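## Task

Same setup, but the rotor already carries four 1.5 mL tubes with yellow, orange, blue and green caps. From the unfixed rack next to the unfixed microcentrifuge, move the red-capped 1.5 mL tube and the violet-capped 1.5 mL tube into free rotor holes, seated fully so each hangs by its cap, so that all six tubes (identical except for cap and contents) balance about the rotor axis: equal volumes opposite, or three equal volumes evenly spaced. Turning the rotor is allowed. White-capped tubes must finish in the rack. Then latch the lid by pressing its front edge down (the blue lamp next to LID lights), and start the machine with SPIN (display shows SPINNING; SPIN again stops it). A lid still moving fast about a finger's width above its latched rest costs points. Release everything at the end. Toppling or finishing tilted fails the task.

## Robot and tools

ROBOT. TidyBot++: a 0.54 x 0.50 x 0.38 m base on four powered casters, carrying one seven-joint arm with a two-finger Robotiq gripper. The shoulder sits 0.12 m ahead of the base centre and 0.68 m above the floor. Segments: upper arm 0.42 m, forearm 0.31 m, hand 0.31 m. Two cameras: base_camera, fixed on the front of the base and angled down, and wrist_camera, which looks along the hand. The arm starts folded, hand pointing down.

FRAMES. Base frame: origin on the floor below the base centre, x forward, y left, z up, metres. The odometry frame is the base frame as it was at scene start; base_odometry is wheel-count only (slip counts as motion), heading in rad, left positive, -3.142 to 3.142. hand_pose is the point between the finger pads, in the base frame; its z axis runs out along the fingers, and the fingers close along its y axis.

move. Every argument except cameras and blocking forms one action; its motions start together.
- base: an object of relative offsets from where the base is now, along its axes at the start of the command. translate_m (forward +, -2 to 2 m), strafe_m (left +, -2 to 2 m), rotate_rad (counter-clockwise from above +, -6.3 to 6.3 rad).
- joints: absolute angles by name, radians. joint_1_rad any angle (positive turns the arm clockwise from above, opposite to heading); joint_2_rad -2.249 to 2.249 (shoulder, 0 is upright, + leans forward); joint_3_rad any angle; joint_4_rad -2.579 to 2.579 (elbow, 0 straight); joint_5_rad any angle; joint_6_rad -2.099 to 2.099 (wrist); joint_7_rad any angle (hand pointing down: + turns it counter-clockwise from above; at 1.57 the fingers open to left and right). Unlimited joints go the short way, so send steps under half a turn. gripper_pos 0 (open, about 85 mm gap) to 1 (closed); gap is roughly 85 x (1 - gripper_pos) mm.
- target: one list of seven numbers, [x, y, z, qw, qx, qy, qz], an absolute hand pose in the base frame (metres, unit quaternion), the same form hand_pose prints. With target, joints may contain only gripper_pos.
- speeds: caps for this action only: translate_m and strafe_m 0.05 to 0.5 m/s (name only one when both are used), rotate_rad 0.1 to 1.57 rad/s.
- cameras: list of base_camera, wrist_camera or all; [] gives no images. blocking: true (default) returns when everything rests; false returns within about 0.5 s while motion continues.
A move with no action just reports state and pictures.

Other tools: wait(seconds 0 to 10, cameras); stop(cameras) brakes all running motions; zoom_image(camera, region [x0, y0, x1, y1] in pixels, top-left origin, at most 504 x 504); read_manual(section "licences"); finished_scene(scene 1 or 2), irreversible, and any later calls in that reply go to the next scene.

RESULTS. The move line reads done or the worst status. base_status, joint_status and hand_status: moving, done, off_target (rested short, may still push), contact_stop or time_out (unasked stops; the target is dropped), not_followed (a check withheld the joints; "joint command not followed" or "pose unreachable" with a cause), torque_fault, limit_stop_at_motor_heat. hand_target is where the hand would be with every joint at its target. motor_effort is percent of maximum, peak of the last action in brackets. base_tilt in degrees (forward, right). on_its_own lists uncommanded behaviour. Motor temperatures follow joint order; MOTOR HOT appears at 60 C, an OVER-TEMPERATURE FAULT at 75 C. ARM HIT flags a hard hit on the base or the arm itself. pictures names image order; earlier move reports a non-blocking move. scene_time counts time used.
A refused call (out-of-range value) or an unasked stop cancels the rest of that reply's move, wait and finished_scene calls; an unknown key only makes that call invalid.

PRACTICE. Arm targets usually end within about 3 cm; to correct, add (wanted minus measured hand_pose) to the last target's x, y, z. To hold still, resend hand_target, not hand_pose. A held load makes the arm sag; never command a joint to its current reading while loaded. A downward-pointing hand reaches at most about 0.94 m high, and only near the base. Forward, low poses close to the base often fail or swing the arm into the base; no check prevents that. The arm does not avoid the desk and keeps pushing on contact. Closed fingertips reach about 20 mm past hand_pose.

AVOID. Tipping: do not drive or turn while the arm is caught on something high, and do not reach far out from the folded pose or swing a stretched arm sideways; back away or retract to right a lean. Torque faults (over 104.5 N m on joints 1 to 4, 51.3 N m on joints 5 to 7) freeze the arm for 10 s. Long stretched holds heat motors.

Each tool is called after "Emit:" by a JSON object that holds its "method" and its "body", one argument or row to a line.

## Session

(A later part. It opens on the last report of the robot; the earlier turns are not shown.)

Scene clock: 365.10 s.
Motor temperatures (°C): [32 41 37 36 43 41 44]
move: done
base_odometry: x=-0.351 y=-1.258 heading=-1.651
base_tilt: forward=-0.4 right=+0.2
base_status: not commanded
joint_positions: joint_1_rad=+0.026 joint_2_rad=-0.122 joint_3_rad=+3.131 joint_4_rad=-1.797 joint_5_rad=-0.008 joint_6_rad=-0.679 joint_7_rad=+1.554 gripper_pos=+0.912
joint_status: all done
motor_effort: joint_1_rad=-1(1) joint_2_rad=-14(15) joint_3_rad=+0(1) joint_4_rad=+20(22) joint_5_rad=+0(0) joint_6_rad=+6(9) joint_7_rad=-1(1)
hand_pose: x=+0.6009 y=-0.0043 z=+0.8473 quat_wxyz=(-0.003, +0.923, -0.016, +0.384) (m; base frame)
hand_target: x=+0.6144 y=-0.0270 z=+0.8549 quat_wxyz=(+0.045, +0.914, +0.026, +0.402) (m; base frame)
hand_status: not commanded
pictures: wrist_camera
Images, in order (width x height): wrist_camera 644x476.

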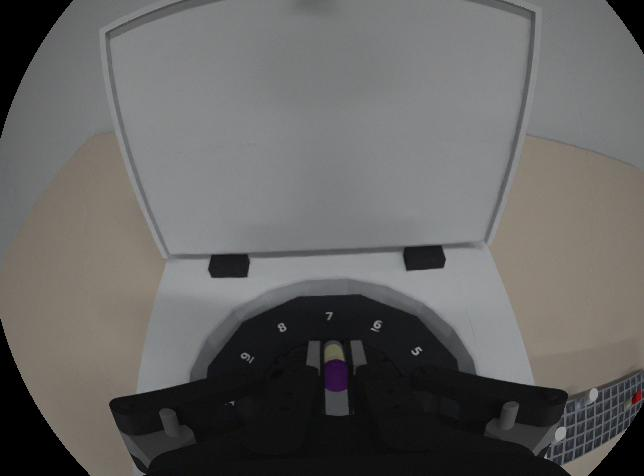

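Emit:
{"method": "move", "body": {
  "joints": {"joint_2_rad": -0.150, "joint_4_rad": -1.835, "joint_6_rad": -0.612},
  "cameras": ["wrist_camera"]
}}

Emit:
{"method": "zoom_image", "body": {
  "camera": "wrist_camera",
  "region": [260, 270, 420, 430]
}}

Scene clock: 373.00 s.
Motor temperatures (°C): [32 40 37 36 43 41 44]
move: done
base_odometry: x=-0.351 y=-1.258 heading=-1.651
base_tilt: forward=-0.4 right=+0.2
base_status: not commanded
joint_positions: joint_1_rad=+0.026 joint_2_rad=-0.139 joint_3_rad=+3.131 joint_4_rad=-1.826 joint_5_rad=-0.008 joint_6_rad=-0.670 joint_7_rad=+1.554 gripper_pos=+0.912
joint_status: all done
motor_effort: joint_1_rad=-1(1) joint_2_rad=-14(16) joint_3_rad=+0(1) joint_4_rad=+21(22) joint_5_rad=+0(0) joint_6_rad=+7(7) joint_7_rad=+0(1)
hand_pose: x=+0.5928 y=-0.0041 z=+0.8419 quat_wxyz=(-0.003, +0.924, -0.017, +0.382) (m; base frame)
hand_target: x=+0.6006 y=-0.0262 z=+0.8556 quat_wxyz=(+0.045, +0.911, +0.026, +0.408) (m; base frame)
hand_status: not commanded
pictures: wrist_camera
Images, in order (width x height): wrist_camera 644x476.

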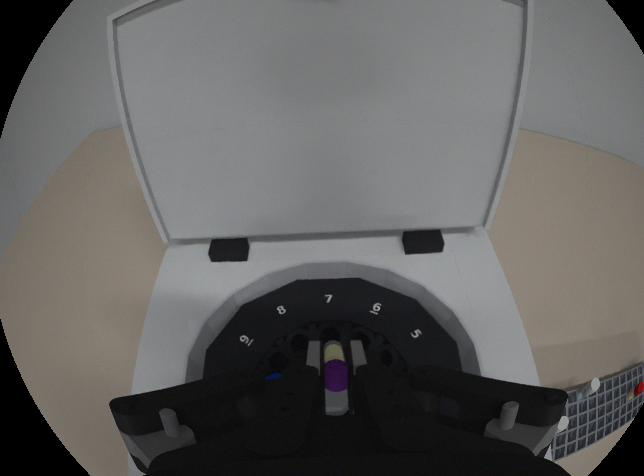

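Scaled by 3.150.

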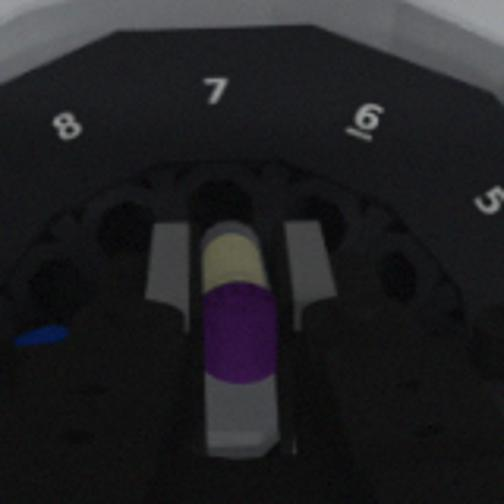

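Emit:
{"method": "move", "body": {
  "joints": {"joint_2_rad": -0.118, "joint_4_rad": -1.823, "joint_6_rad": -0.606},
  "cameras": ["wrist_camera"]
}}

Emit:
{"method": "zoom_image", "body": {
  "camera": "wrist_camera",
  "region": [260, 270, 420, 430]
}}

Scene clock: 380.33 s.
Motor temperatures (°C): [32 40 37 36 43 41 44]
move: done
base_odometry: x=-0.351 y=-1.258 heading=-1.651
base_tilt: forward=-0.4 right=+0.2
base_status: not commanded
joint_positions: joint_1_rad=+0.026 joint_2_rad=-0.133 joint_3_rad=+3.131 joint_4_rad=-1.824 joint_5_rad=-0.008 joint_6_rad=-0.667 joint_7_rad=+1.554 gripper_pos=+0.912
joint_status: all done
motor_effort: joint_1_rad=+0(1) joint_2_rad=-12(14) joint_3_rad=+0(1) joint_4_rad=+20(21) joint_5_rad=+1(1) joint_6_rad=+8(8) joint_7_rad=-1(1)
hand_pose: x=+0.5950 y=-0.0042 z=+0.8405 quat_wxyz=(-0.003, +0.924, -0.017, +0.382) (m; base frame)
hand_target: x=+0.6103 y=-0.0265 z=+0.8479 quat_wxyz=(+0.045, +0.914, +0.027, +0.402) (m; base frame)
hand_status: not commanded
pictures: wrist_camera
Images, in order (width x height): wrist_camera 644x476.

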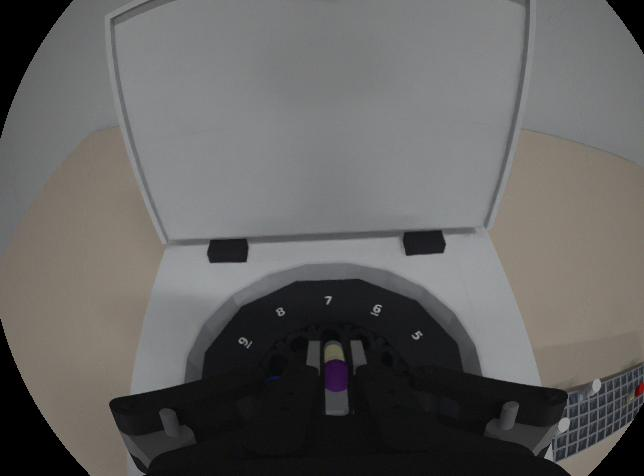

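Scaled by 3.150.

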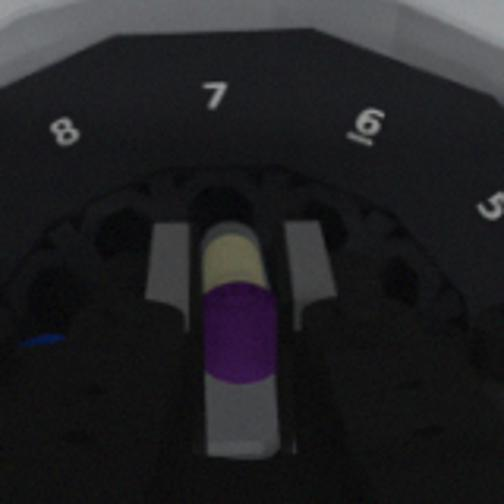

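Emit:
{"method": "move", "body": {
  "joints": {"joint_2_rad": -0.117, "joint_4_rad": -1.813, "joint_6_rad": -0.608},
  "cameras": ["wrist_camera"]
}}

Emit:
{"method": "zoom_image", "body": {
  "camera": "wrist_camera",
  "region": [260, 270, 420, 430]
}}

Scene clock: 384.43 s.
Motor temperatures (°C): [32 40 37 36 43 41 44]
move: done
base_odometry: x=-0.351 y=-1.258 heading=-1.651
base_tilt: forward=-0.4 right=+0.2
base_status: not commanded
joint_positions: joint_1_rad=+0.026 joint_2_rad=-0.131 joint_3_rad=+3.131 joint_4_rad=-1.820 joint_5_rad=-0.008 joint_6_rad=-0.666 joint_7_rad=+1.554 gripper_pos=+0.912
joint_status: all done
motor_effort: joint_1_rad=+0(1) joint_2_rad=-13(15) joint_3_rad=+0(1) joint_4_rad=+20(22) joint_5_rad=+0(0) joint_6_rad=+7(8) joint_7_rad=+0(1)
hand_pose: x=+0.5964 y=-0.0042 z=+0.8421 quat_wxyz=(-0.003, +0.924, -0.017, +0.383) (m; base frame)
hand_target: x=+0.6125 y=-0.0266 z=+0.8524 quat_wxyz=(+0.045, +0.913, +0.027, +0.405) (m; base frame)
hand_status: not commanded
pictures: wrist_camera
Images, in order (width x height): wrist_camera 644x476.

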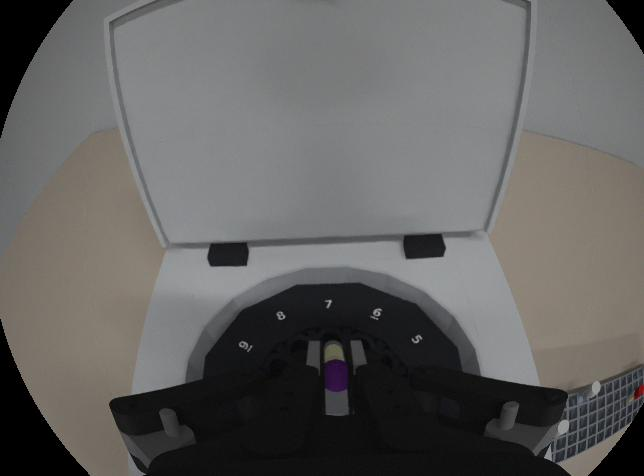

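Scaled by 3.150.

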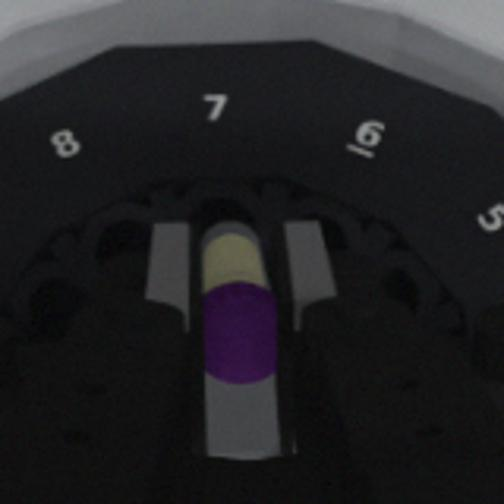

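Emit:
{"method": "move", "body": {
  "joints": {"joint_2_rad": -0.109, "joint_4_rad": -1.832, "joint_6_rad": -0.597},
  "cameras": ["wrist_camera"]
}}

Emit:
{"method": "zoom_image", "body": {
  "camera": "wrist_camera",
  "region": [260, 270, 420, 430]
}}

Scene clock: 389.43 s.
Motor temperatures (°C): [32 40 37 36 43 41 44]
move: done
base_odometry: x=-0.351 y=-1.258 heading=-1.651
base_tilt: forward=-0.4 right=+0.2
base_status: not commanded
joint_positions: joint_1_rad=+0.026 joint_2_rad=-0.132 joint_3_rad=+3.131 joint_4_rad=-1.823 joint_5_rad=-0.008 joint_6_rad=-0.661 joint_7_rad=+1.554 gripper_pos=+0.912
joint_status: all done
motor_effort: joint_1_rad=+0(0) joint_2_rad=-10(13) joint_3_rad=+1(1) joint_4_rad=+19(21) joint_5_rad=+1(1) joint_6_rad=+8(8) joint_7_rad=-1(1)
hand_pose: x=+0.5969 y=-0.0042 z=+0.8421 quat_wxyz=(-0.003, +0.923, -0.017, +0.385) (m; base frame)
hand_target: x=+0.6113 y=-0.0264 z=+0.8407 quat_wxyz=(+0.044, +0.916, +0.027, +0.398) (m; base frame)
hand_status: not commanded
pictures: wrist_camera
Images, in order (width x height): wrist_camera 644x476.

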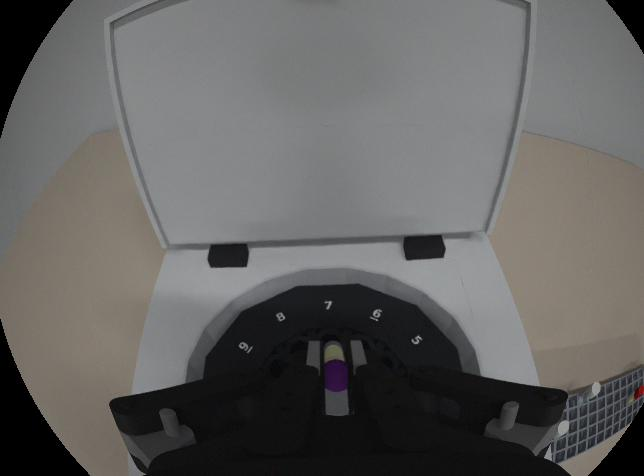

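Scaled by 3.150.

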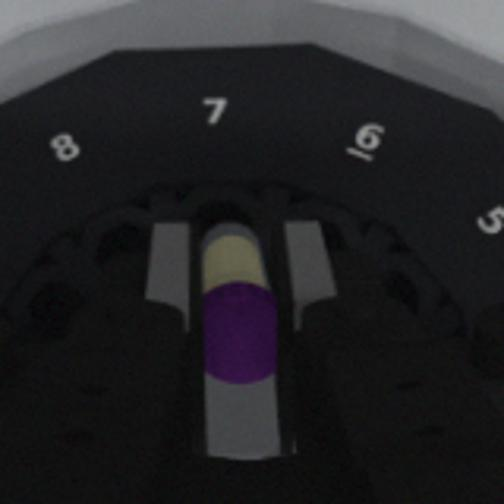

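Emit:
{"method": "move", "body": {
  "joints": {"joint_1_rad": 0.010, "joint_2_rad": -0.150, "joint_4_rad": -1.829, "joint_6_rad": -0.608},
  "cameras": ["wrist_camera"]
}}

Emit:
{"method": "zoom_image", "body": {
  "camera": "wrist_camera",
  "region": [290, 290, 380, 380]
}}

Scene clock: 404.90 s.
Motor temperatures (°C): [32 40 37 36 43 41 44]
move: done
base_odometry: x=-0.351 y=-1.258 heading=-1.651
base_tilt: forward=-0.4 right=+0.2
base_status: not commanded
joint_positions: joint_1_rad=+0.023 joint_2_rad=-0.134 joint_3_rad=+3.131 joint_4_rad=-1.823 joint_5_rad=-0.008 joint_6_rad=-0.661 joint_7_rad=+1.554 gripper_pos=+0.912
joint_status: all done
motor_effort: joint_1_rad=+0(1) joint_2_rad=-14(15) joint_3_rad=+0(1) joint_4_rad=+20(22) joint_5_rad=+0(1) joint_6_rad=+7(8) joint_7_rad=-1(1)
hand_pose: x=+0.5964 y=-0.0029 z=+0.8434 quat_wxyz=(-0.004, +0.922, -0.015, +0.386) (m; base frame)
hand_target: x=+0.6034 y=-0.0142 z=+0.8598 quat_wxyz=(+0.040, +0.909, +0.038, +0.413) (m; base frame)
hand_status: not commanded
pictures: wrist_camera
Images, in order (width x height): wrist_camera 644x476.

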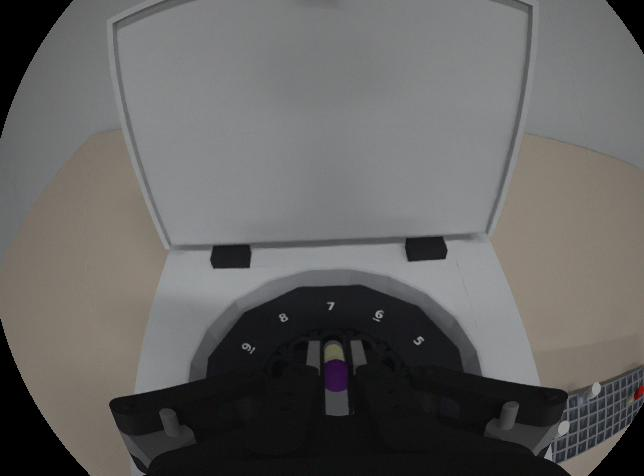

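Scaled by 5.600.

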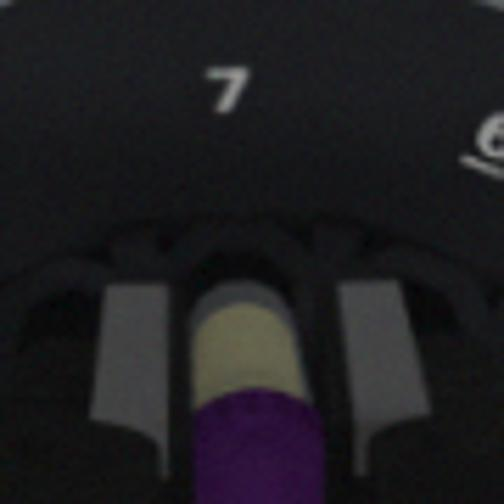

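Emit:
{"method": "move", "body": {
  "joints": {"joint_2_rad": -0.117, "joint_4_rad": -1.826, "joint_6_rad": -0.597},
  "cameras": ["wrist_camera"]
}}

Emit:
{"method": "zoom_image", "body": {
  "camera": "wrist_camera",
  "region": [290, 290, 380, 380]
}}

Scene clock: 414.87 s.
Motor temperatures (°C): [32 40 37 36 43 41 44]
move: done
base_odometry: x=-0.351 y=-1.258 heading=-1.651
base_tilt: forward=-0.4 right=+0.2
base_status: not commanded
joint_positions: joint_1_rad=+0.023 joint_2_rad=-0.131 joint_3_rad=+3.131 joint_4_rad=-1.822 joint_5_rad=-0.008 joint_6_rad=-0.656 joint_7_rad=+1.554 gripper_pos=+0.912
joint_status: all done
motor_effort: joint_1_rad=-1(1) joint_2_rad=-12(15) joint_3_rad=+0(1) joint_4_rad=+20(21) joint_5_rad=+0(0) joint_6_rad=+7(8) joint_7_rad=-1(2)
hand_pose: x=+0.5980 y=-0.0030 z=+0.8431 quat_wxyz=(-0.004, +0.922, -0.015, +0.387) (m; base frame)
hand_target: x=+0.6121 y=-0.0141 z=+0.8479 quat_wxyz=(+0.039, +0.913, +0.038, +0.404) (m; base frame)
hand_status: not commanded
pictures: wrist_camera
Images, in order (width x height): wrist_camera 644x476.

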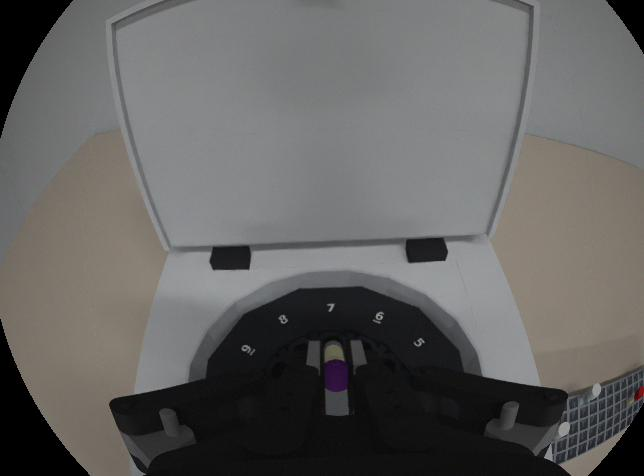

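Scaled by 5.600.

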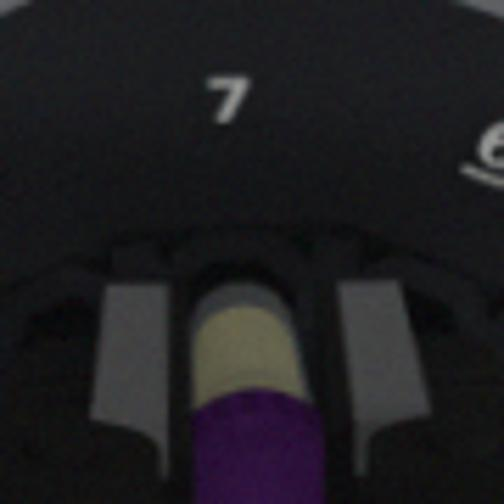

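Emit:
{"method": "move", "body": {
  "joints": {"joint_2_rad": -0.108, "joint_4_rad": -1.828, "joint_6_rad": -0.592},
  "cameras": ["wrist_camera"]
}}

Emit:
{"method": "zoom_image", "body": {
  "camera": "wrist_camera",
  "region": [290, 290, 380, 380]
}}

Scene clock: 417.97 s.
Motor temperatures (°C): [32 40 37 36 43 41 44]
move: done
base_odometry: x=-0.351 y=-1.258 heading=-1.651
base_tilt: forward=-0.4 right=+0.2
base_status: not commanded
joint_positions: joint_1_rad=+0.023 joint_2_rad=-0.131 joint_3_rad=+3.131 joint_4_rad=-1.822 joint_5_rad=-0.008 joint_6_rad=-0.655 joint_7_rad=+1.554 gripper_pos=+0.912
joint_status: all done
motor_effort: joint_1_rad=-1(1) joint_2_rad=-11(12) joint_3_rad=+0(1) joint_4_rad=+20(21) joint_5_rad=+0(0) joint_6_rad=+8(8) joint_7_rad=-1(1)
hand_pose: x=+0.5982 y=-0.0030 z=+0.8431 quat_wxyz=(-0.004, +0.922, -0.015, +0.387) (m; base frame)
hand_target: x=+0.6141 y=-0.0140 z=+0.8435 quat_wxyz=(+0.039, +0.914, +0.039, +0.402) (m; base frame)
hand_status: not commanded
pictures: wrist_camera
Images, in order (width x height): wrist_camera 644x476.

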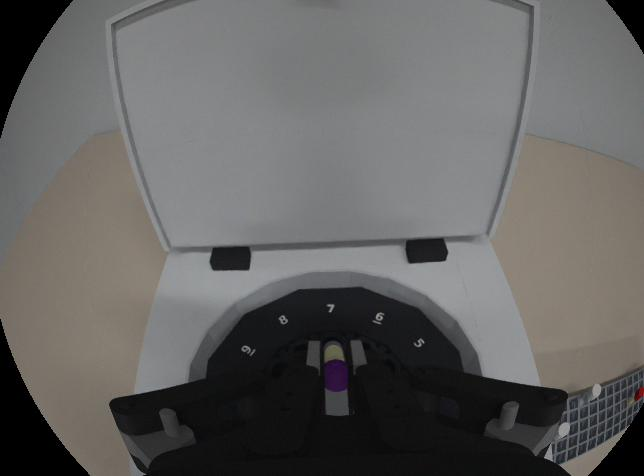

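Scaled by 5.600.

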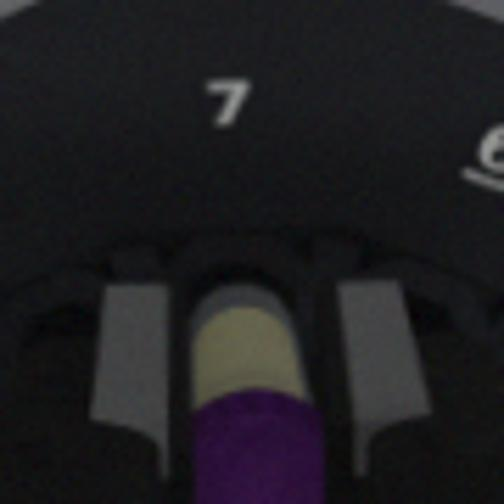

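Emit:
{"method": "move", "body": {
  "joints": {"joint_2_rad": -0.151, "joint_4_rad": -1.845, "joint_6_rad": -0.597},
  "cameras": ["wrist_camera"]
}}

Emit:
{"method": "zoom_image", "body": {
  "camera": "wrist_camera",
  "region": [290, 290, 380, 380]
}}

Scene clock: 434.17 s.
Motor temperatures (°C): [32 40 37 36 43 41 44]
move: done
base_odometry: x=-0.351 y=-1.258 heading=-1.651
base_tilt: forward=-0.4 right=+0.2
base_status: not commanded
joint_positions: joint_1_rad=+0.023 joint_2_rad=-0.137 joint_3_rad=+3.131 joint_4_rad=-1.832 joint_5_rad=-0.008 joint_6_rad=-0.655 joint_7_rad=+1.554 gripper_pos=+0.912
joint_status: all done
motor_effort: joint_1_rad=-1(1) joint_2_rad=-14(15) joint_3_rad=+0(1) joint_4_rad=+20(21) joint_5_rad=+0(1) joint_6_rad=+7(8) joint_7_rad=-1(1)
hand_pose: x=+0.5948 y=-0.0029 z=+0.8406 quat_wxyz=(-0.004, +0.923, -0.015, +0.385) (m; base frame)
hand_target: x=+0.6016 y=-0.0140 z=+0.8541 quat_wxyz=(+0.040, +0.910, +0.038, +0.411) (m; base frame)
hand_status: not commanded
pictures: wrist_camera
Images, in order (width x height): wrist_camera 644x476.

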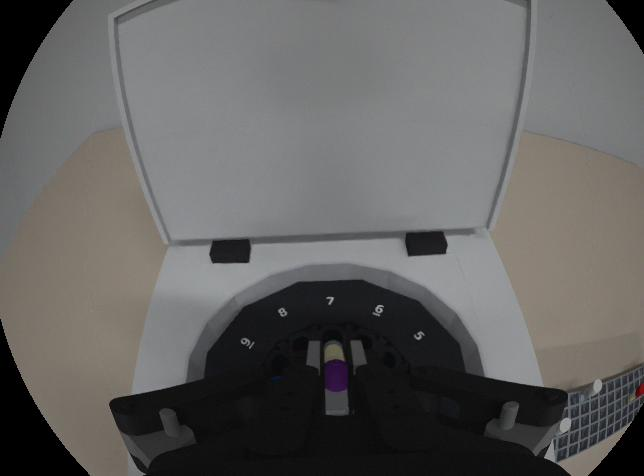

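Scaled by 5.600.

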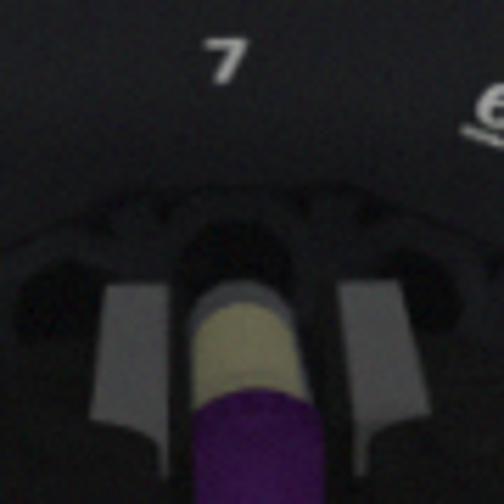

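Emit:
{"method": "move", "body": {
  "joints": {"joint_4_rad": -1.822},
  "cameras": ["wrist_camera"]
}}

Emit:
{"method": "zoom_image", "body": {
  "camera": "wrist_camera",
  "region": [290, 290, 380, 380]
}}

Scene clock: 453.53 s.
Motor temperatures (°C): [32 40 37 36 43 41 44]
move: done
base_odometry: x=-0.351 y=-1.258 heading=-1.651
base_tilt: forward=-0.4 right=+0.2
base_status: not commanded
joint_positions: joint_1_rad=+0.023 joint_2_rad=-0.137 joint_3_rad=+3.131 joint_4_rad=-1.825 joint_5_rad=-0.008 joint_6_rad=-0.655 joint_7_rad=+1.554 gripper_pos=+0.912
joint_status: all done
motor_effort: joint_1_rad=-1(1) joint_2_rad=-14(15) joint_3_rad=+0(0) joint_4_rad=+21(23) joint_5_rad=+0(0) joint_6_rad=+7(7) joint_7_rad=+0(1)
hand_pose: x=+0.5968 y=-0.0029 z=+0.8448 quat_wxyz=(-0.004, +0.921, -0.015, +0.389) (m; base frame)
hand_target: x=+0.6071 y=-0.0140 z=+0.8667 quat_wxyz=(+0.040, +0.905, +0.038, +0.422) (m; base frame)
hand_status: not commanded
pictures: wrist_camera
Images, in order (width x height): wrist_camera 644x476.

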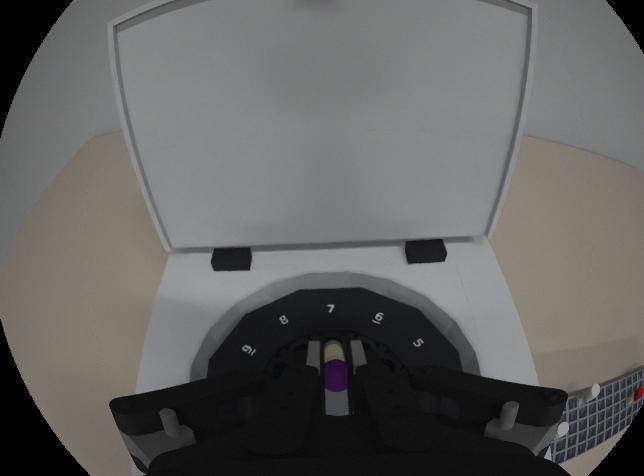

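Scaled by 5.600.

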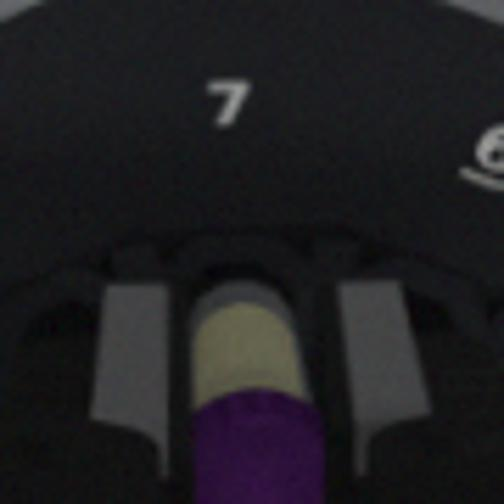

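Emit:
{"method": "move", "body": {
  "joints": {"joint_2_rad": -0.120},
  "cameras": ["wrist_camera"]
}}

Emit:
{"method": "zoom_image", "body": {
  "camera": "wrist_camera",
  "region": [290, 290, 380, 380]
}}

Scene clock: 457.30 s.
Motor temperatures (°C): [32 40 37 36 43 41 44]
move: done
base_odometry: x=-0.351 y=-1.258 heading=-1.651
base_tilt: forward=-0.4 right=+0.2
base_status: not commanded
joint_positions: joint_1_rad=+0.023 joint_2_rad=-0.132 joint_3_rad=+3.131 joint_4_rad=-1.823 joint_5_rad=-0.008 joint_6_rad=-0.655 joint_7_rad=+1.554 gripper_pos=+0.912
joint_status: all done
motor_effort: joint_1_rad=-1(1) joint_2_rad=-13(15) joint_3_rad=+0(1) joint_4_rad=+20(21) joint_5_rad=+0(0) joint_6_rad=+7(7) joint_7_rad=-1(2)
hand_pose: x=+0.5979 y=-0.0030 z=+0.8432 quat_wxyz=(-0.004, +0.922, -0.015, +0.387) (m; base frame)
hand_target: x=+0.6125 y=-0.0141 z=+0.8515 quat_wxyz=(+0.040, +0.911, +0.038, +0.408) (m; base frame)
hand_status: not commanded
pictures: wrist_camera
Images, in order (width x height): wrist_camera 644x476.

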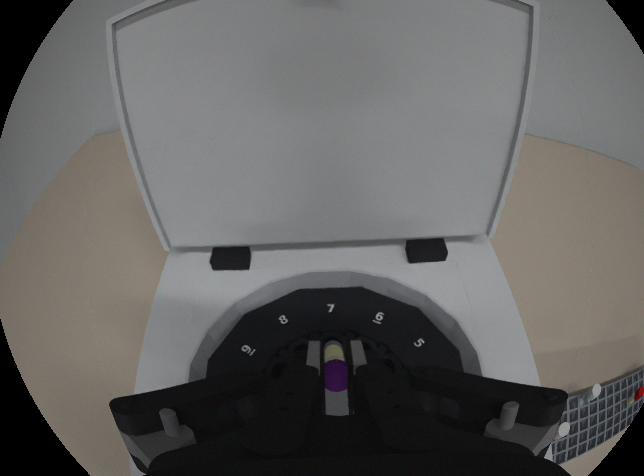

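Scaled by 5.600.

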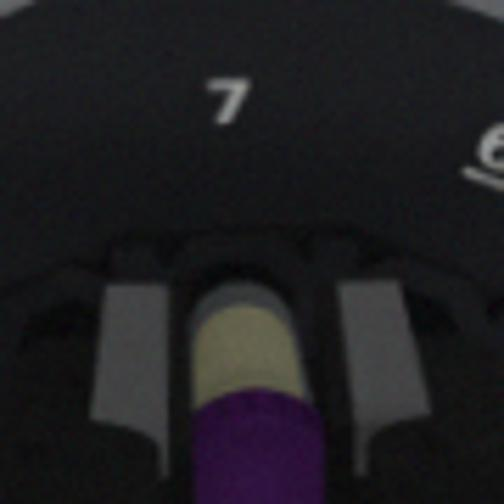

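Emit:
{"method": "move", "body": {
  "joints": {"joint_4_rad": -1.838},
  "cameras": ["wrist_camera"]
}}

Emit:
{"method": "zoom_image", "body": {
  "camera": "wrist_camera",
  "region": [290, 290, 380, 380]
}}

Scene clock: 461.73 s.
Motor temperatures (°C): [32 40 37 36 43 41 44]
move: done
base_odometry: x=-0.351 y=-1.258 heading=-1.651
base_tilt: forward=-0.4 right=+0.2
base_status: not commanded
joint_positions: joint_1_rad=+0.023 joint_2_rad=-0.132 joint_3_rad=+3.131 joint_4_rad=-1.825 joint_5_rad=-0.008 joint_6_rad=-0.653 joint_7_rad=+1.554 gripper_pos=+0.912
joint_status: all done
motor_effort: joint_1_rad=+0(1) joint_2_rad=-12(13) joint_3_rad=+0(1) joint_4_rad=+20(21) joint_5_rad=+0(1) joint_6_rad=+7(7) joint_7_rad=+0(2)
hand_pose: x=+0.5979 y=-0.0030 z=+0.8430 quat_wxyz=(-0.004, +0.922, -0.015, +0.388) (m; base frame)
hand_target: x=+0.6085 y=-0.0140 z=+0.8428 quat_wxyz=(+0.039, +0.915, +0.038, +0.400) (m; base frame)
hand_status: not commanded
pictures: wrist_camera
Images, in order (width x height): wrist_camera 644x476.

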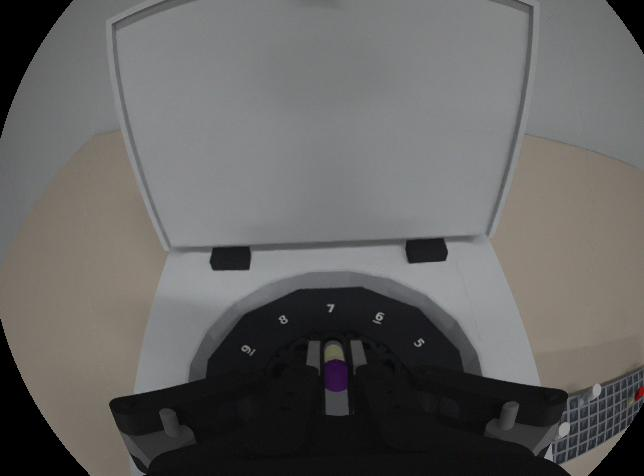

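Scaled by 5.600.

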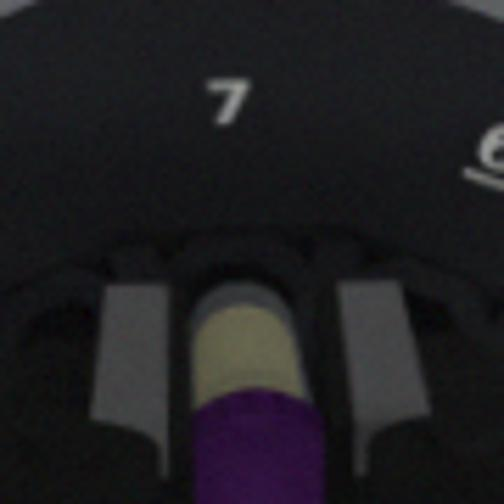

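Emit:
{"method": "move", "body": {
  "joints": {"joint_2_rad": -0.152, "joint_4_rad": -1.8425},
  "cameras": ["wrist_camera"]
}}

Emit:
{"method": "zoom_image", "body": {
  "camera": "wrist_camera",
  "region": [290, 290, 380, 380]
}}

Scene clock: 484.30 s.
Motor temperatures (°C): [32 40 37 36 43 41 44]
move: done
base_odometry: x=-0.351 y=-1.258 heading=-1.651
base_tilt: forward=-0.4 right=+0.2
base_status: not commanded
joint_positions: joint_1_rad=+0.023 joint_2_rad=-0.138 joint_3_rad=+3.131 joint_4_rad=-1.828 joint_5_rad=-0.008 joint_6_rad=-0.653 joint_7_rad=+1.554 gripper_pos=+0.912
joint_status: all done
motor_effort: joint_1_rad=-1(1) joint_2_rad=-14(15) joint_3_rad=+0(1) joint_4_rad=+21(21) joint_5_rad=+0(0) joint_6_rad=+7(7) joint_7_rad=-1(1)
hand_pose: x=+0.5961 y=-0.0029 z=+0.8439 quat_wxyz=(-0.004, +0.921, -0.015, +0.389) (m; base frame)
hand_target: x=+0.6020 y=-0.0140 z=+0.8560 quat_wxyz=(+0.040, +0.909, +0.038, +0.413) (m; base frame)
hand_status: not commanded
pictures: wrist_camera
Images, in order (width x height): wrist_camera 644x476.

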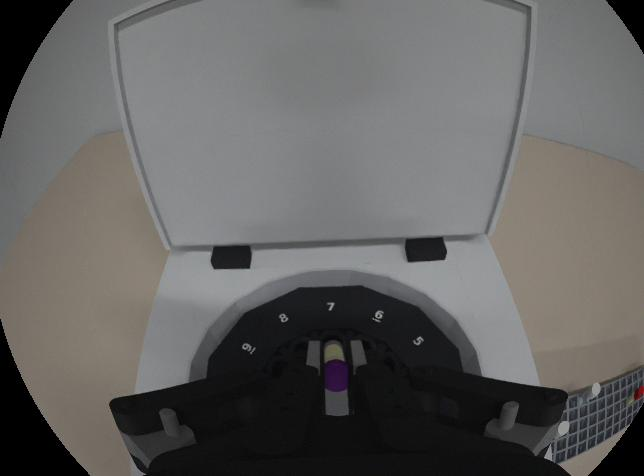

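Scaled by 5.600.

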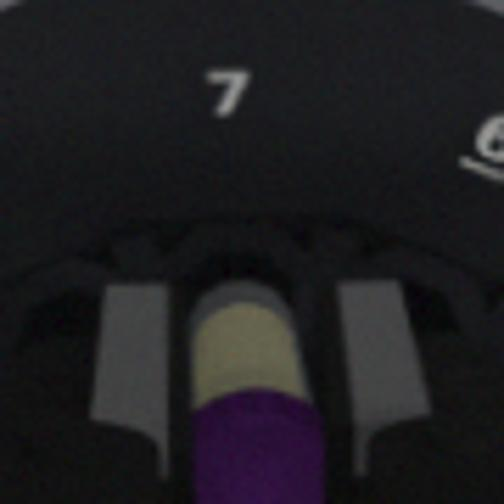

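Emit:
{"method": "move", "body": {
  "cameras": ["wrist_camera"]
}}

Scene clock: 508.77 s.
Motor temperatures (°C): [32 40 37 36 43 41 44]
base_odometry: x=-0.351 y=-1.258 heading=-1.651
base_tilt: forward=-0.4 right=+0.2
base_status: not commanded
joint_positions: joint_1_rad=+0.023 joint_2_rad=-0.138 joint_3_rad=+3.131 joint_4_rad=-1.828 joint_5_rad=-0.008 joint_6_rad=-0.653 joint_7_rad=+1.554 gripper_pos=+0.912
joint_status: all done
motor_effort: joint_1_rad=+0(1) joint_2_rad=-14(15) joint_3_rad=+0(1) joint_4_rad=+20(21) joint_5_rad=+0(0) joint_6_rad=+7(7) joint_7_rad=-1(1)
hand_pose: x=+0.5961 y=-0.0029 z=+0.8439 quat_wxyz=(-0.004, +0.921, -0.015, +0.389) (m; base frame)
hand_target: x=+0.6020 y=-0.0140 z=+0.8560 quat_wxyz=(+0.040, +0.909, +0.038, +0.413) (m; base frame)
hand_status: not commanded
pictures: wrist_camera
Images, in order (width x height): wrist_camera 644x476.

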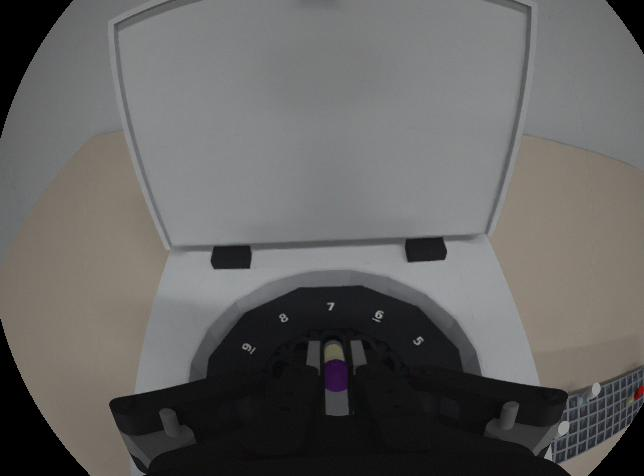

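Emit:
{"method": "zoom_image", "body": {
  "camera": "wrist_camera",
  "region": [272, 290, 392, 410]
}}

Scaled by 4.200.

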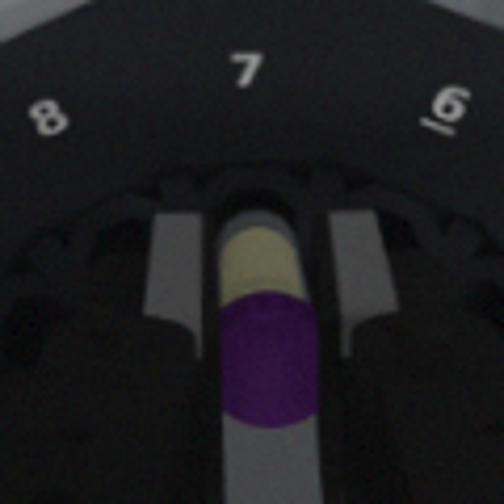

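Emit:
{"method": "move", "body": {
  "joints": {"joint_4_rad": -1.845},
  "cameras": []
}}

Emit:
{"method": "move", "body": {
  "joints": {"joint_2_rad": -0.143},
  "cameras": ["wrist_camera"]
}}

Scene clock: 513.57 s.
Motor temperatures (°C): [32 40 37 36 43 41 44]
move: done
base_odometry: x=-0.351 y=-1.258 heading=-1.651
base_tilt: forward=-0.4 right=+0.2
base_status: not commanded
joint_positions: joint_1_rad=+0.023 joint_2_rad=-0.138 joint_3_rad=+3.131 joint_4_rad=-1.829 joint_5_rad=-0.008 joint_6_rad=-0.653 joint_7_rad=+1.554 gripper_pos=+0.912
joint_status: all done
motor_effort: joint_1_rad=+0(1) joint_2_rad=-14(14) joint_3_rad=+0(1) joint_4_rad=+20(21) joint_5_rad=+0(0) joint_6_rad=+7(7) joint_7_rad=+0(1)
hand_pose: x=+0.5959 y=-0.0029 z=+0.8433 quat_wxyz=(-0.004, +0.921, -0.015, +0.388) (m; base frame)
hand_target: x=+0.6014 y=-0.0140 z=+0.8546 quat_wxyz=(+0.040, +0.910, +0.038, +0.412) (m; base frame)
hand_status: not commanded
pictures: none
No camera images: "cameras" was empty.

Scene clock: 514.03 s.
Motor temperatures (°C): [32 40 37 36 43 41 44]
move: done
base_odometry: x=-0.351 y=-1.258 heading=-1.651
base_tilt: forward=-0.4 right=+0.2
base_status: not commanded
joint_positions: joint_1_rad=+0.023 joint_2_rad=-0.138 joint_3_rad=+3.131 joint_4_rad=-1.829 joint_5_rad=-0.008 joint_6_rad=-0.653 joint_7_rad=+1.554 gripper_pos=+0.912
joint_status: all done
motor_effort: joint_1_rad=-1(1) joint_2_rad=-14(15) joint_3_rad=+0(0) joint_4_rad=+21(21) joint_5_rad=+0(0) joint_6_rad=+6(7) joint_7_rad=-1(1)
hand_pose: x=+0.5959 y=-0.0029 z=+0.8433 quat_wxyz=(-0.004, +0.921, -0.015, +0.388) (m; base frame)
hand_target: x=+0.6030 y=-0.0140 z=+0.8503 quat_wxyz=(+0.040, +0.911, +0.038, +0.408) (m; base frame)
hand_status: not commanded
pictures: wrist_camera
Images, in order (width x height): wrist_camera 644x476.

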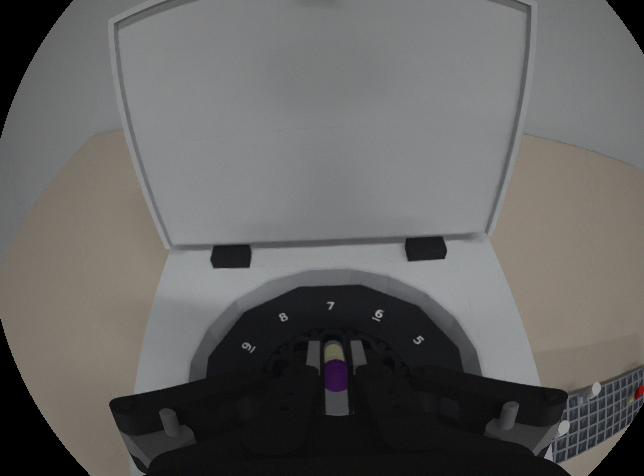

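Emit:
{"method": "move", "body": {
  "joints": {"joint_2_rad": -0.124},
  "cameras": []
}}

Emit:
{"method": "move", "body": {
  "joints": {"joint_2_rad": -0.117, "joint_4_rad": -1.840},
  "cameras": ["wrist_camera"]
}}

Scene clock: 517.07 s.
Motor temperatures (°C): [32 40 37 36 43 41 44]
move: done
base_odometry: x=-0.351 y=-1.258 heading=-1.651
base_tilt: forward=-0.4 right=+0.2
base_status: not commanded
joint_positions: joint_1_rad=+0.023 joint_2_rad=-0.135 joint_3_rad=+3.131 joint_4_rad=-1.830 joint_5_rad=-0.008 joint_6_rad=-0.652 joint_7_rad=+1.554 gripper_pos=+0.912
joint_status: all done
motor_effort: joint_1_rad=+0(1) joint_2_rad=-12(14) joint_3_rad=+0(1) joint_4_rad=+19(21) joint_5_rad=+0(0) joint_6_rad=+6(7) joint_7_rad=-1(1)
hand_pose: x=+0.5962 y=-0.0030 z=+0.8417 quat_wxyz=(-0.004, +0.922, -0.015, +0.387) (m; base frame)
hand_target: x=+0.6061 y=-0.0140 z=+0.8410 quat_wxyz=(+0.039, +0.915, +0.039, +0.399) (m; base frame)
hand_status: not commanded
pictures: none
No camera images: "cameras" was empty.

Scene clock: 517.53 s.
Motor temperatures (°C): [32 40 37 36 43 41 44]
move: done
base_odometry: x=-0.351 y=-1.258 heading=-1.651
base_tilt: forward=-0.4 right=+0.2
base_status: not commanded
joint_positions: joint_1_rad=+0.023 joint_2_rad=-0.135 joint_3_rad=+3.131 joint_4_rad=-1.830 joint_5_rad=-0.008 joint_6_rad=-0.652 joint_7_rad=+1.554 gripper_pos=+0.912
joint_status: all done
motor_effort: joint_1_rad=+0(1) joint_2_rad=-12(13) joint_3_rad=+0(1) joint_4_rad=+19(20) joint_5_rad=+0(0) joint_6_rad=+6(6) joint_7_rad=+0(1)
hand_pose: x=+0.5963 y=-0.0030 z=+0.8418 quat_wxyz=(-0.004, +0.922, -0.015, +0.387) (m; base frame)
hand_target: x=+0.6085 y=-0.0140 z=+0.8403 quat_wxyz=(+0.039, +0.916, +0.039, +0.398) (m; base frame)
hand_status: not commanded
pictures: wrist_camera
Images, in order (width x height): wrist_camera 644x476.

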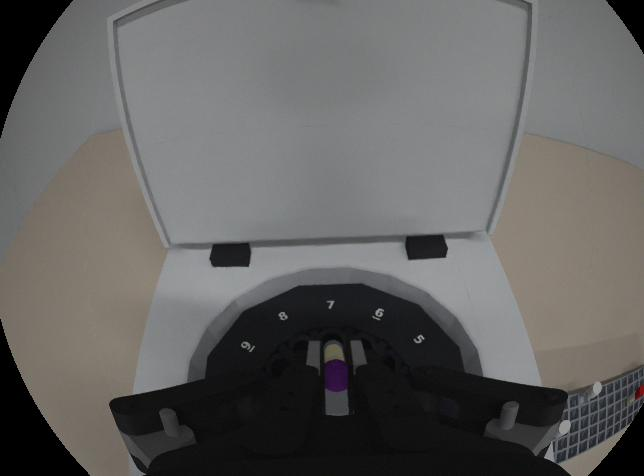

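Emit:
{"method": "move", "body": {
  "joints": {"joint_2_rad": -0.110, "joint_4_rad": -1.837},
  "cameras": []
}}

Emit:
{"method": "move", "body": {
  "joints": {"joint_2_rad": -0.103, "joint_4_rad": -1.834},
  "cameras": ["wrist_camera"]
}}

Emit:
{"method": "zoom_image", "body": {
  "camera": "wrist_camera",
  "region": [272, 290, 392, 410]
}}

Scene clock: 521.40 s.
Motor temperatures (°C): [31 40 37 36 43 41 44]
move: done
base_odometry: x=-0.351 y=-1.258 heading=-1.651
base_tilt: forward=-0.4 right=+0.2
base_status: not commanded
joint_positions: joint_1_rad=+0.023 joint_2_rad=-0.135 joint_3_rad=+3.131 joint_4_rad=-1.830 joint_5_rad=-0.008 joint_6_rad=-0.652 joint_7_rad=+1.554 gripper_pos=+0.912
joint_status: all done
motor_effort: joint_1_rad=+0(1) joint_2_rad=-11(12) joint_3_rad=+0(1) joint_4_rad=+18(20) joint_5_rad=+0(0) joint_6_rad=+6(6) joint_7_rad=-1(1)
hand_pose: x=+0.5964 y=-0.0030 z=+0.8417 quat_wxyz=(-0.004, +0.922, -0.015, +0.387) (m; base frame)
hand_target: x=+0.6104 y=-0.0141 z=+0.8385 quat_wxyz=(+0.039, +0.917, +0.039, +0.396) (m; base frame)
hand_status: not commanded
pictures: none
No camera images: "cameras" was empty.

Scene clock: 521.87 s.
Motor temperatures (°C): [31 40 37 36 43 41 44]
move: done
base_odometry: x=-0.351 y=-1.258 heading=-1.651
base_tilt: forward=-0.4 right=+0.2
base_status: not commanded
joint_positions: joint_1_rad=+0.023 joint_2_rad=-0.135 joint_3_rad=+3.131 joint_4_rad=-1.830 joint_5_rad=-0.008 joint_6_rad=-0.652 joint_7_rad=+1.554 gripper_pos=+0.912
joint_status: all done
motor_effort: joint_1_rad=-1(1) joint_2_rad=-11(11) joint_3_rad=-1(1) joint_4_rad=+18(19) joint_5_rad=+0(0) joint_6_rad=+6(6) joint_7_rad=-1(2)
hand_pose: x=+0.5965 y=-0.0030 z=+0.8417 quat_wxyz=(-0.004, +0.922, -0.015, +0.387) (m; base frame)
hand_target: x=+0.6122 y=-0.0141 z=+0.8366 quat_wxyz=(+0.039, +0.917, +0.039, +0.394) (m; base frame)
hand_status: not commanded
pictures: wrist_camera
Images, in order (width x height): wrist_camera 644x476.

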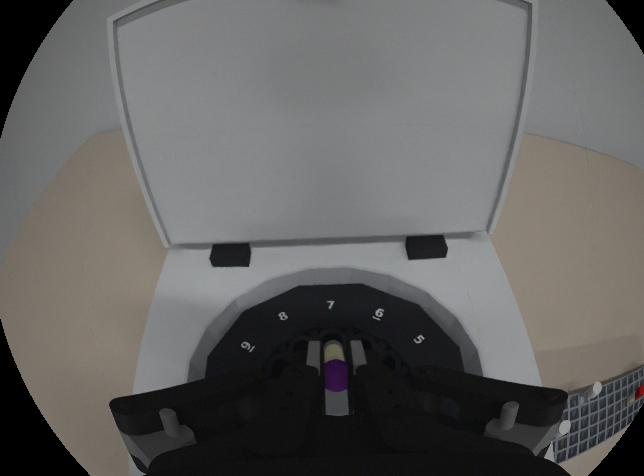

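Scaled by 4.200.

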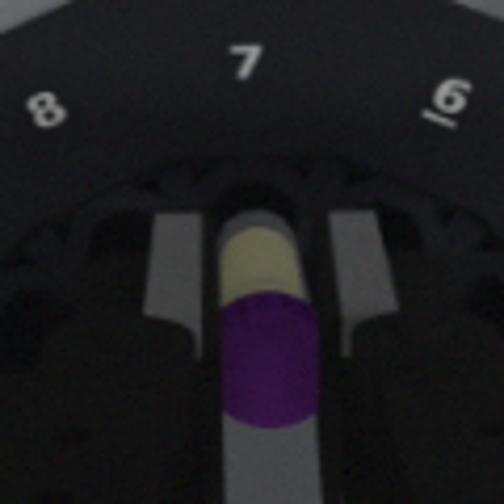

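Emit:
{"method": "zoom_image", "body": {
  "camera": "wrist_camera",
  "region": [306, 318, 360, 362]
}}

Scaled by 9.333.

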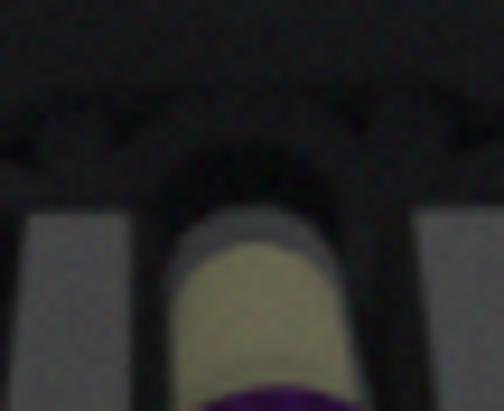

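Emit:
{"method": "move", "body": {
  "joints": {"joint_4_rad": -1.848},
  "cameras": []
}}

Emit:
{"method": "move", "body": {
  "joints": {"joint_4_rad": -1.850},
  "cameras": []
}}

Emit:
{"method": "move", "body": {
  "joints": {"joint_4_rad": -1.852},
  "cameras": []
}}

Scene clock: 539.27 s.
Motor temperatures (°C): [31 40 37 36 43 41 44]
move: done
base_odometry: x=-0.351 y=-1.258 heading=-1.651
base_tilt: forward=-0.4 right=+0.2
base_status: not commanded
joint_positions: joint_1_rad=+0.023 joint_2_rad=-0.135 joint_3_rad=+3.131 joint_4_rad=-1.830 joint_5_rad=-0.008 joint_6_rad=-0.651 joint_7_rad=+1.554 gripper_pos=+0.912
joint_status: all done
motor_effort: joint_1_rad=+0(1) joint_2_rad=-9(11) joint_3_rad=+0(1) joint_4_rad=+17(18) joint_5_rad=+0(0) joint_6_rad=+6(6) joint_7_rad=-1(1)
hand_pose: x=+0.5965 y=-0.0030 z=+0.8416 quat_wxyz=(-0.004, +0.922, -0.015, +0.387) (m; base frame)
hand_target: x=+0.6085 y=-0.0140 z=+0.8292 quat_wxyz=(+0.039, +0.920, +0.039, +0.388) (m; base frame)
hand_status: not commanded
pictures: none
No camera images: "cameras" was empty.

Scene clock: 539.60 s.
Motor temperatures (°C): [31 40 37 36 43 41 44]
move: done
base_odometry: x=-0.351 y=-1.258 heading=-1.651
base_tilt: forward=-0.4 right=+0.2
base_status: not commanded
joint_positions: joint_1_rad=+0.023 joint_2_rad=-0.135 joint_3_rad=+3.131 joint_4_rad=-1.830 joint_5_rad=-0.008 joint_6_rad=-0.651 joint_7_rad=+1.554 gripper_pos=+0.912
joint_status: all done
motor_effort: joint_1_rad=-1(1) joint_2_rad=-9(9) joint_3_rad=+0(1) joint_4_rad=+17(18) joint_5_rad=+0(0) joint_6_rad=+6(6) joint_7_rad=-1(1)
hand_pose: x=+0.5965 y=-0.0030 z=+0.8416 quat_wxyz=(-0.004, +0.922, -0.015, +0.387) (m; base frame)
hand_target: x=+0.6080 y=-0.0140 z=+0.8281 quat_wxyz=(+0.039, +0.920, +0.039, +0.387) (m; base frame)
hand_status: not commanded
pictures: none
No camera images: "cameras" was empty.

Scene clock: 539.93 s.
Motor temperatures (°C): [31 40 37 36 43 41 44]
move: done
base_odometry: x=-0.351 y=-1.258 heading=-1.651
base_tilt: forward=-0.4 right=+0.2
base_status: not commanded
joint_positions: joint_1_rad=+0.023 joint_2_rad=-0.135 joint_3_rad=+3.131 joint_4_rad=-1.830 joint_5_rad=-0.008 joint_6_rad=-0.651 joint_7_rad=+1.554 gripper_pos=+0.912
joint_status: all done
motor_effort: joint_1_rad=-1(1) joint_2_rad=-9(9) joint_3_rad=+0(1) joint_4_rad=+17(18) joint_5_rad=+0(0) joint_6_rad=+6(6) joint_7_rad=-1(1)
hand_pose: x=+0.5965 y=-0.0030 z=+0.8415 quat_wxyz=(-0.004, +0.922, -0.015, +0.387) (m; base frame)
hand_target: x=+0.6074 y=-0.0140 z=+0.8270 quat_wxyz=(+0.039, +0.921, +0.039, +0.386) (m; base frame)
hand_status: not commanded
pictures: none
No camera images: "cameras" was empty.

Emit:
{"method": "zoom_image", "body": {
  "camera": "wrist_camera",
  "region": [306, 350, 366, 420]
}}

Scaled by 7.200.

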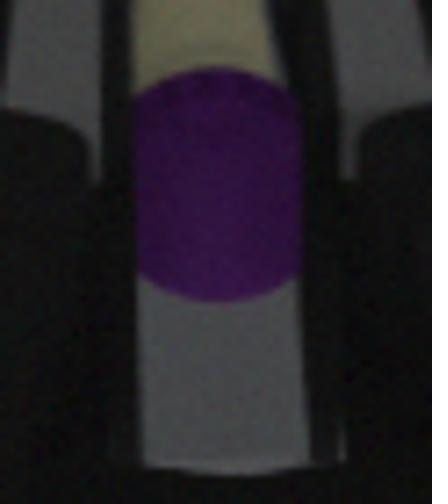

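Emit:
{"method": "move", "body": {
  "joints": {"joint_4_rad": -1.827},
  "cameras": []
}}

Emit:
{"method": "move", "body": {
  "joints": {"joint_4_rad": -1.823},
  "cameras": []
}}

Emit:
{"method": "move", "body": {
  "joints": {"joint_4_rad": -1.819},
  "cameras": ["wrist_camera"]
}}

Scene clock: 557.07 s.
Motor temperatures (°C): [31 40 37 36 43 41 44]
move: done
base_odometry: x=-0.351 y=-1.258 heading=-1.651
base_tilt: forward=-0.4 right=+0.2
base_status: not commanded
joint_positions: joint_1_rad=+0.023 joint_2_rad=-0.133 joint_3_rad=+3.131 joint_4_rad=-1.827 joint_5_rad=-0.008 joint_6_rad=-0.651 joint_7_rad=+1.554 gripper_pos=+0.912
joint_status: all done
motor_effort: joint_1_rad=-1(1) joint_2_rad=-9(12) joint_3_rad=+0(1) joint_4_rad=+19(21) joint_5_rad=+0(0) joint_6_rad=+8(9) joint_7_rad=-1(1)
hand_pose: x=+0.5975 y=-0.0030 z=+0.8424 quat_wxyz=(-0.004, +0.922, -0.015, +0.388) (m; base frame)
hand_target: x=+0.6141 y=-0.0141 z=+0.8404 quat_wxyz=(+0.039, +0.916, +0.039, +0.398) (m; base frame)
hand_status: not commanded
pictures: none
No camera images: "cameras" was empty.

Scene clock: 557.47 s.
Motor temperatures (°C): [31 40 37 36 43 41 44]
move: done
base_odometry: x=-0.351 y=-1.258 heading=-1.651
base_tilt: forward=-0.4 right=+0.2
base_status: not commanded
joint_positions: joint_1_rad=+0.023 joint_2_rad=-0.133 joint_3_rad=+3.131 joint_4_rad=-1.827 joint_5_rad=-0.008 joint_6_rad=-0.651 joint_7_rad=+1.554 gripper_pos=+0.912
joint_status: all done
motor_effort: joint_1_rad=-1(1) joint_2_rad=-10(10) joint_3_rad=+0(1) joint_4_rad=+20(20) joint_5_rad=+0(0) joint_6_rad=+9(9) joint_7_rad=-1(2)
hand_pose: x=+0.5975 y=-0.0030 z=+0.8425 quat_wxyz=(-0.004, +0.922, -0.015, +0.388) (m; base frame)
hand_target: x=+0.6151 y=-0.0141 z=+0.8426 quat_wxyz=(+0.039, +0.915, +0.039, +0.399) (m; base frame)
hand_status: not commanded
pictures: none
No camera images: "cameras" was empty.

Scene clock: 557.87 s.
Motor temperatures (°C): [31 40 37 36 43 41 44]
move: done
base_odometry: x=-0.351 y=-1.258 heading=-1.651
base_tilt: forward=-0.4 right=+0.2
base_status: not commanded
joint_positions: joint_1_rad=+0.023 joint_2_rad=-0.133 joint_3_rad=+3.131 joint_4_rad=-1.827 joint_5_rad=-0.008 joint_6_rad=-0.651 joint_7_rad=+1.554 gripper_pos=+0.912
joint_status: all done
motor_effort: joint_1_rad=-1(1) joint_2_rad=-11(11) joint_3_rad=+0(1) joint_4_rad=+20(21) joint_5_rad=+0(0) joint_6_rad=+9(9) joint_7_rad=+0(1)
hand_pose: x=+0.5977 y=-0.0030 z=+0.8428 quat_wxyz=(-0.004, +0.922, -0.015, +0.388) (m; base frame)
hand_target: x=+0.6161 y=-0.0141 z=+0.8447 quat_wxyz=(+0.039, +0.914, +0.038, +0.401) (m; base frame)
hand_status: not commanded
pictures: wrist_camera
Images, in order (width x height): wrist_camera 644x476.

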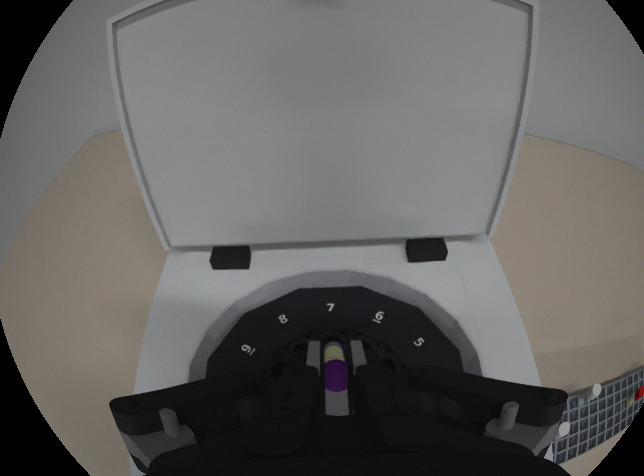

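Emit:
{"method": "zoom_image", "body": {
  "camera": "wrist_camera",
  "region": [306, 318, 360, 362]
}}

Scaled by 9.333.

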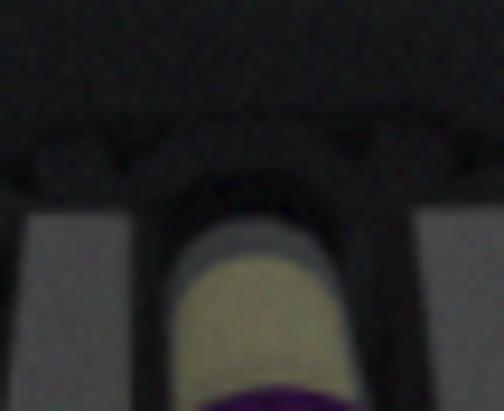

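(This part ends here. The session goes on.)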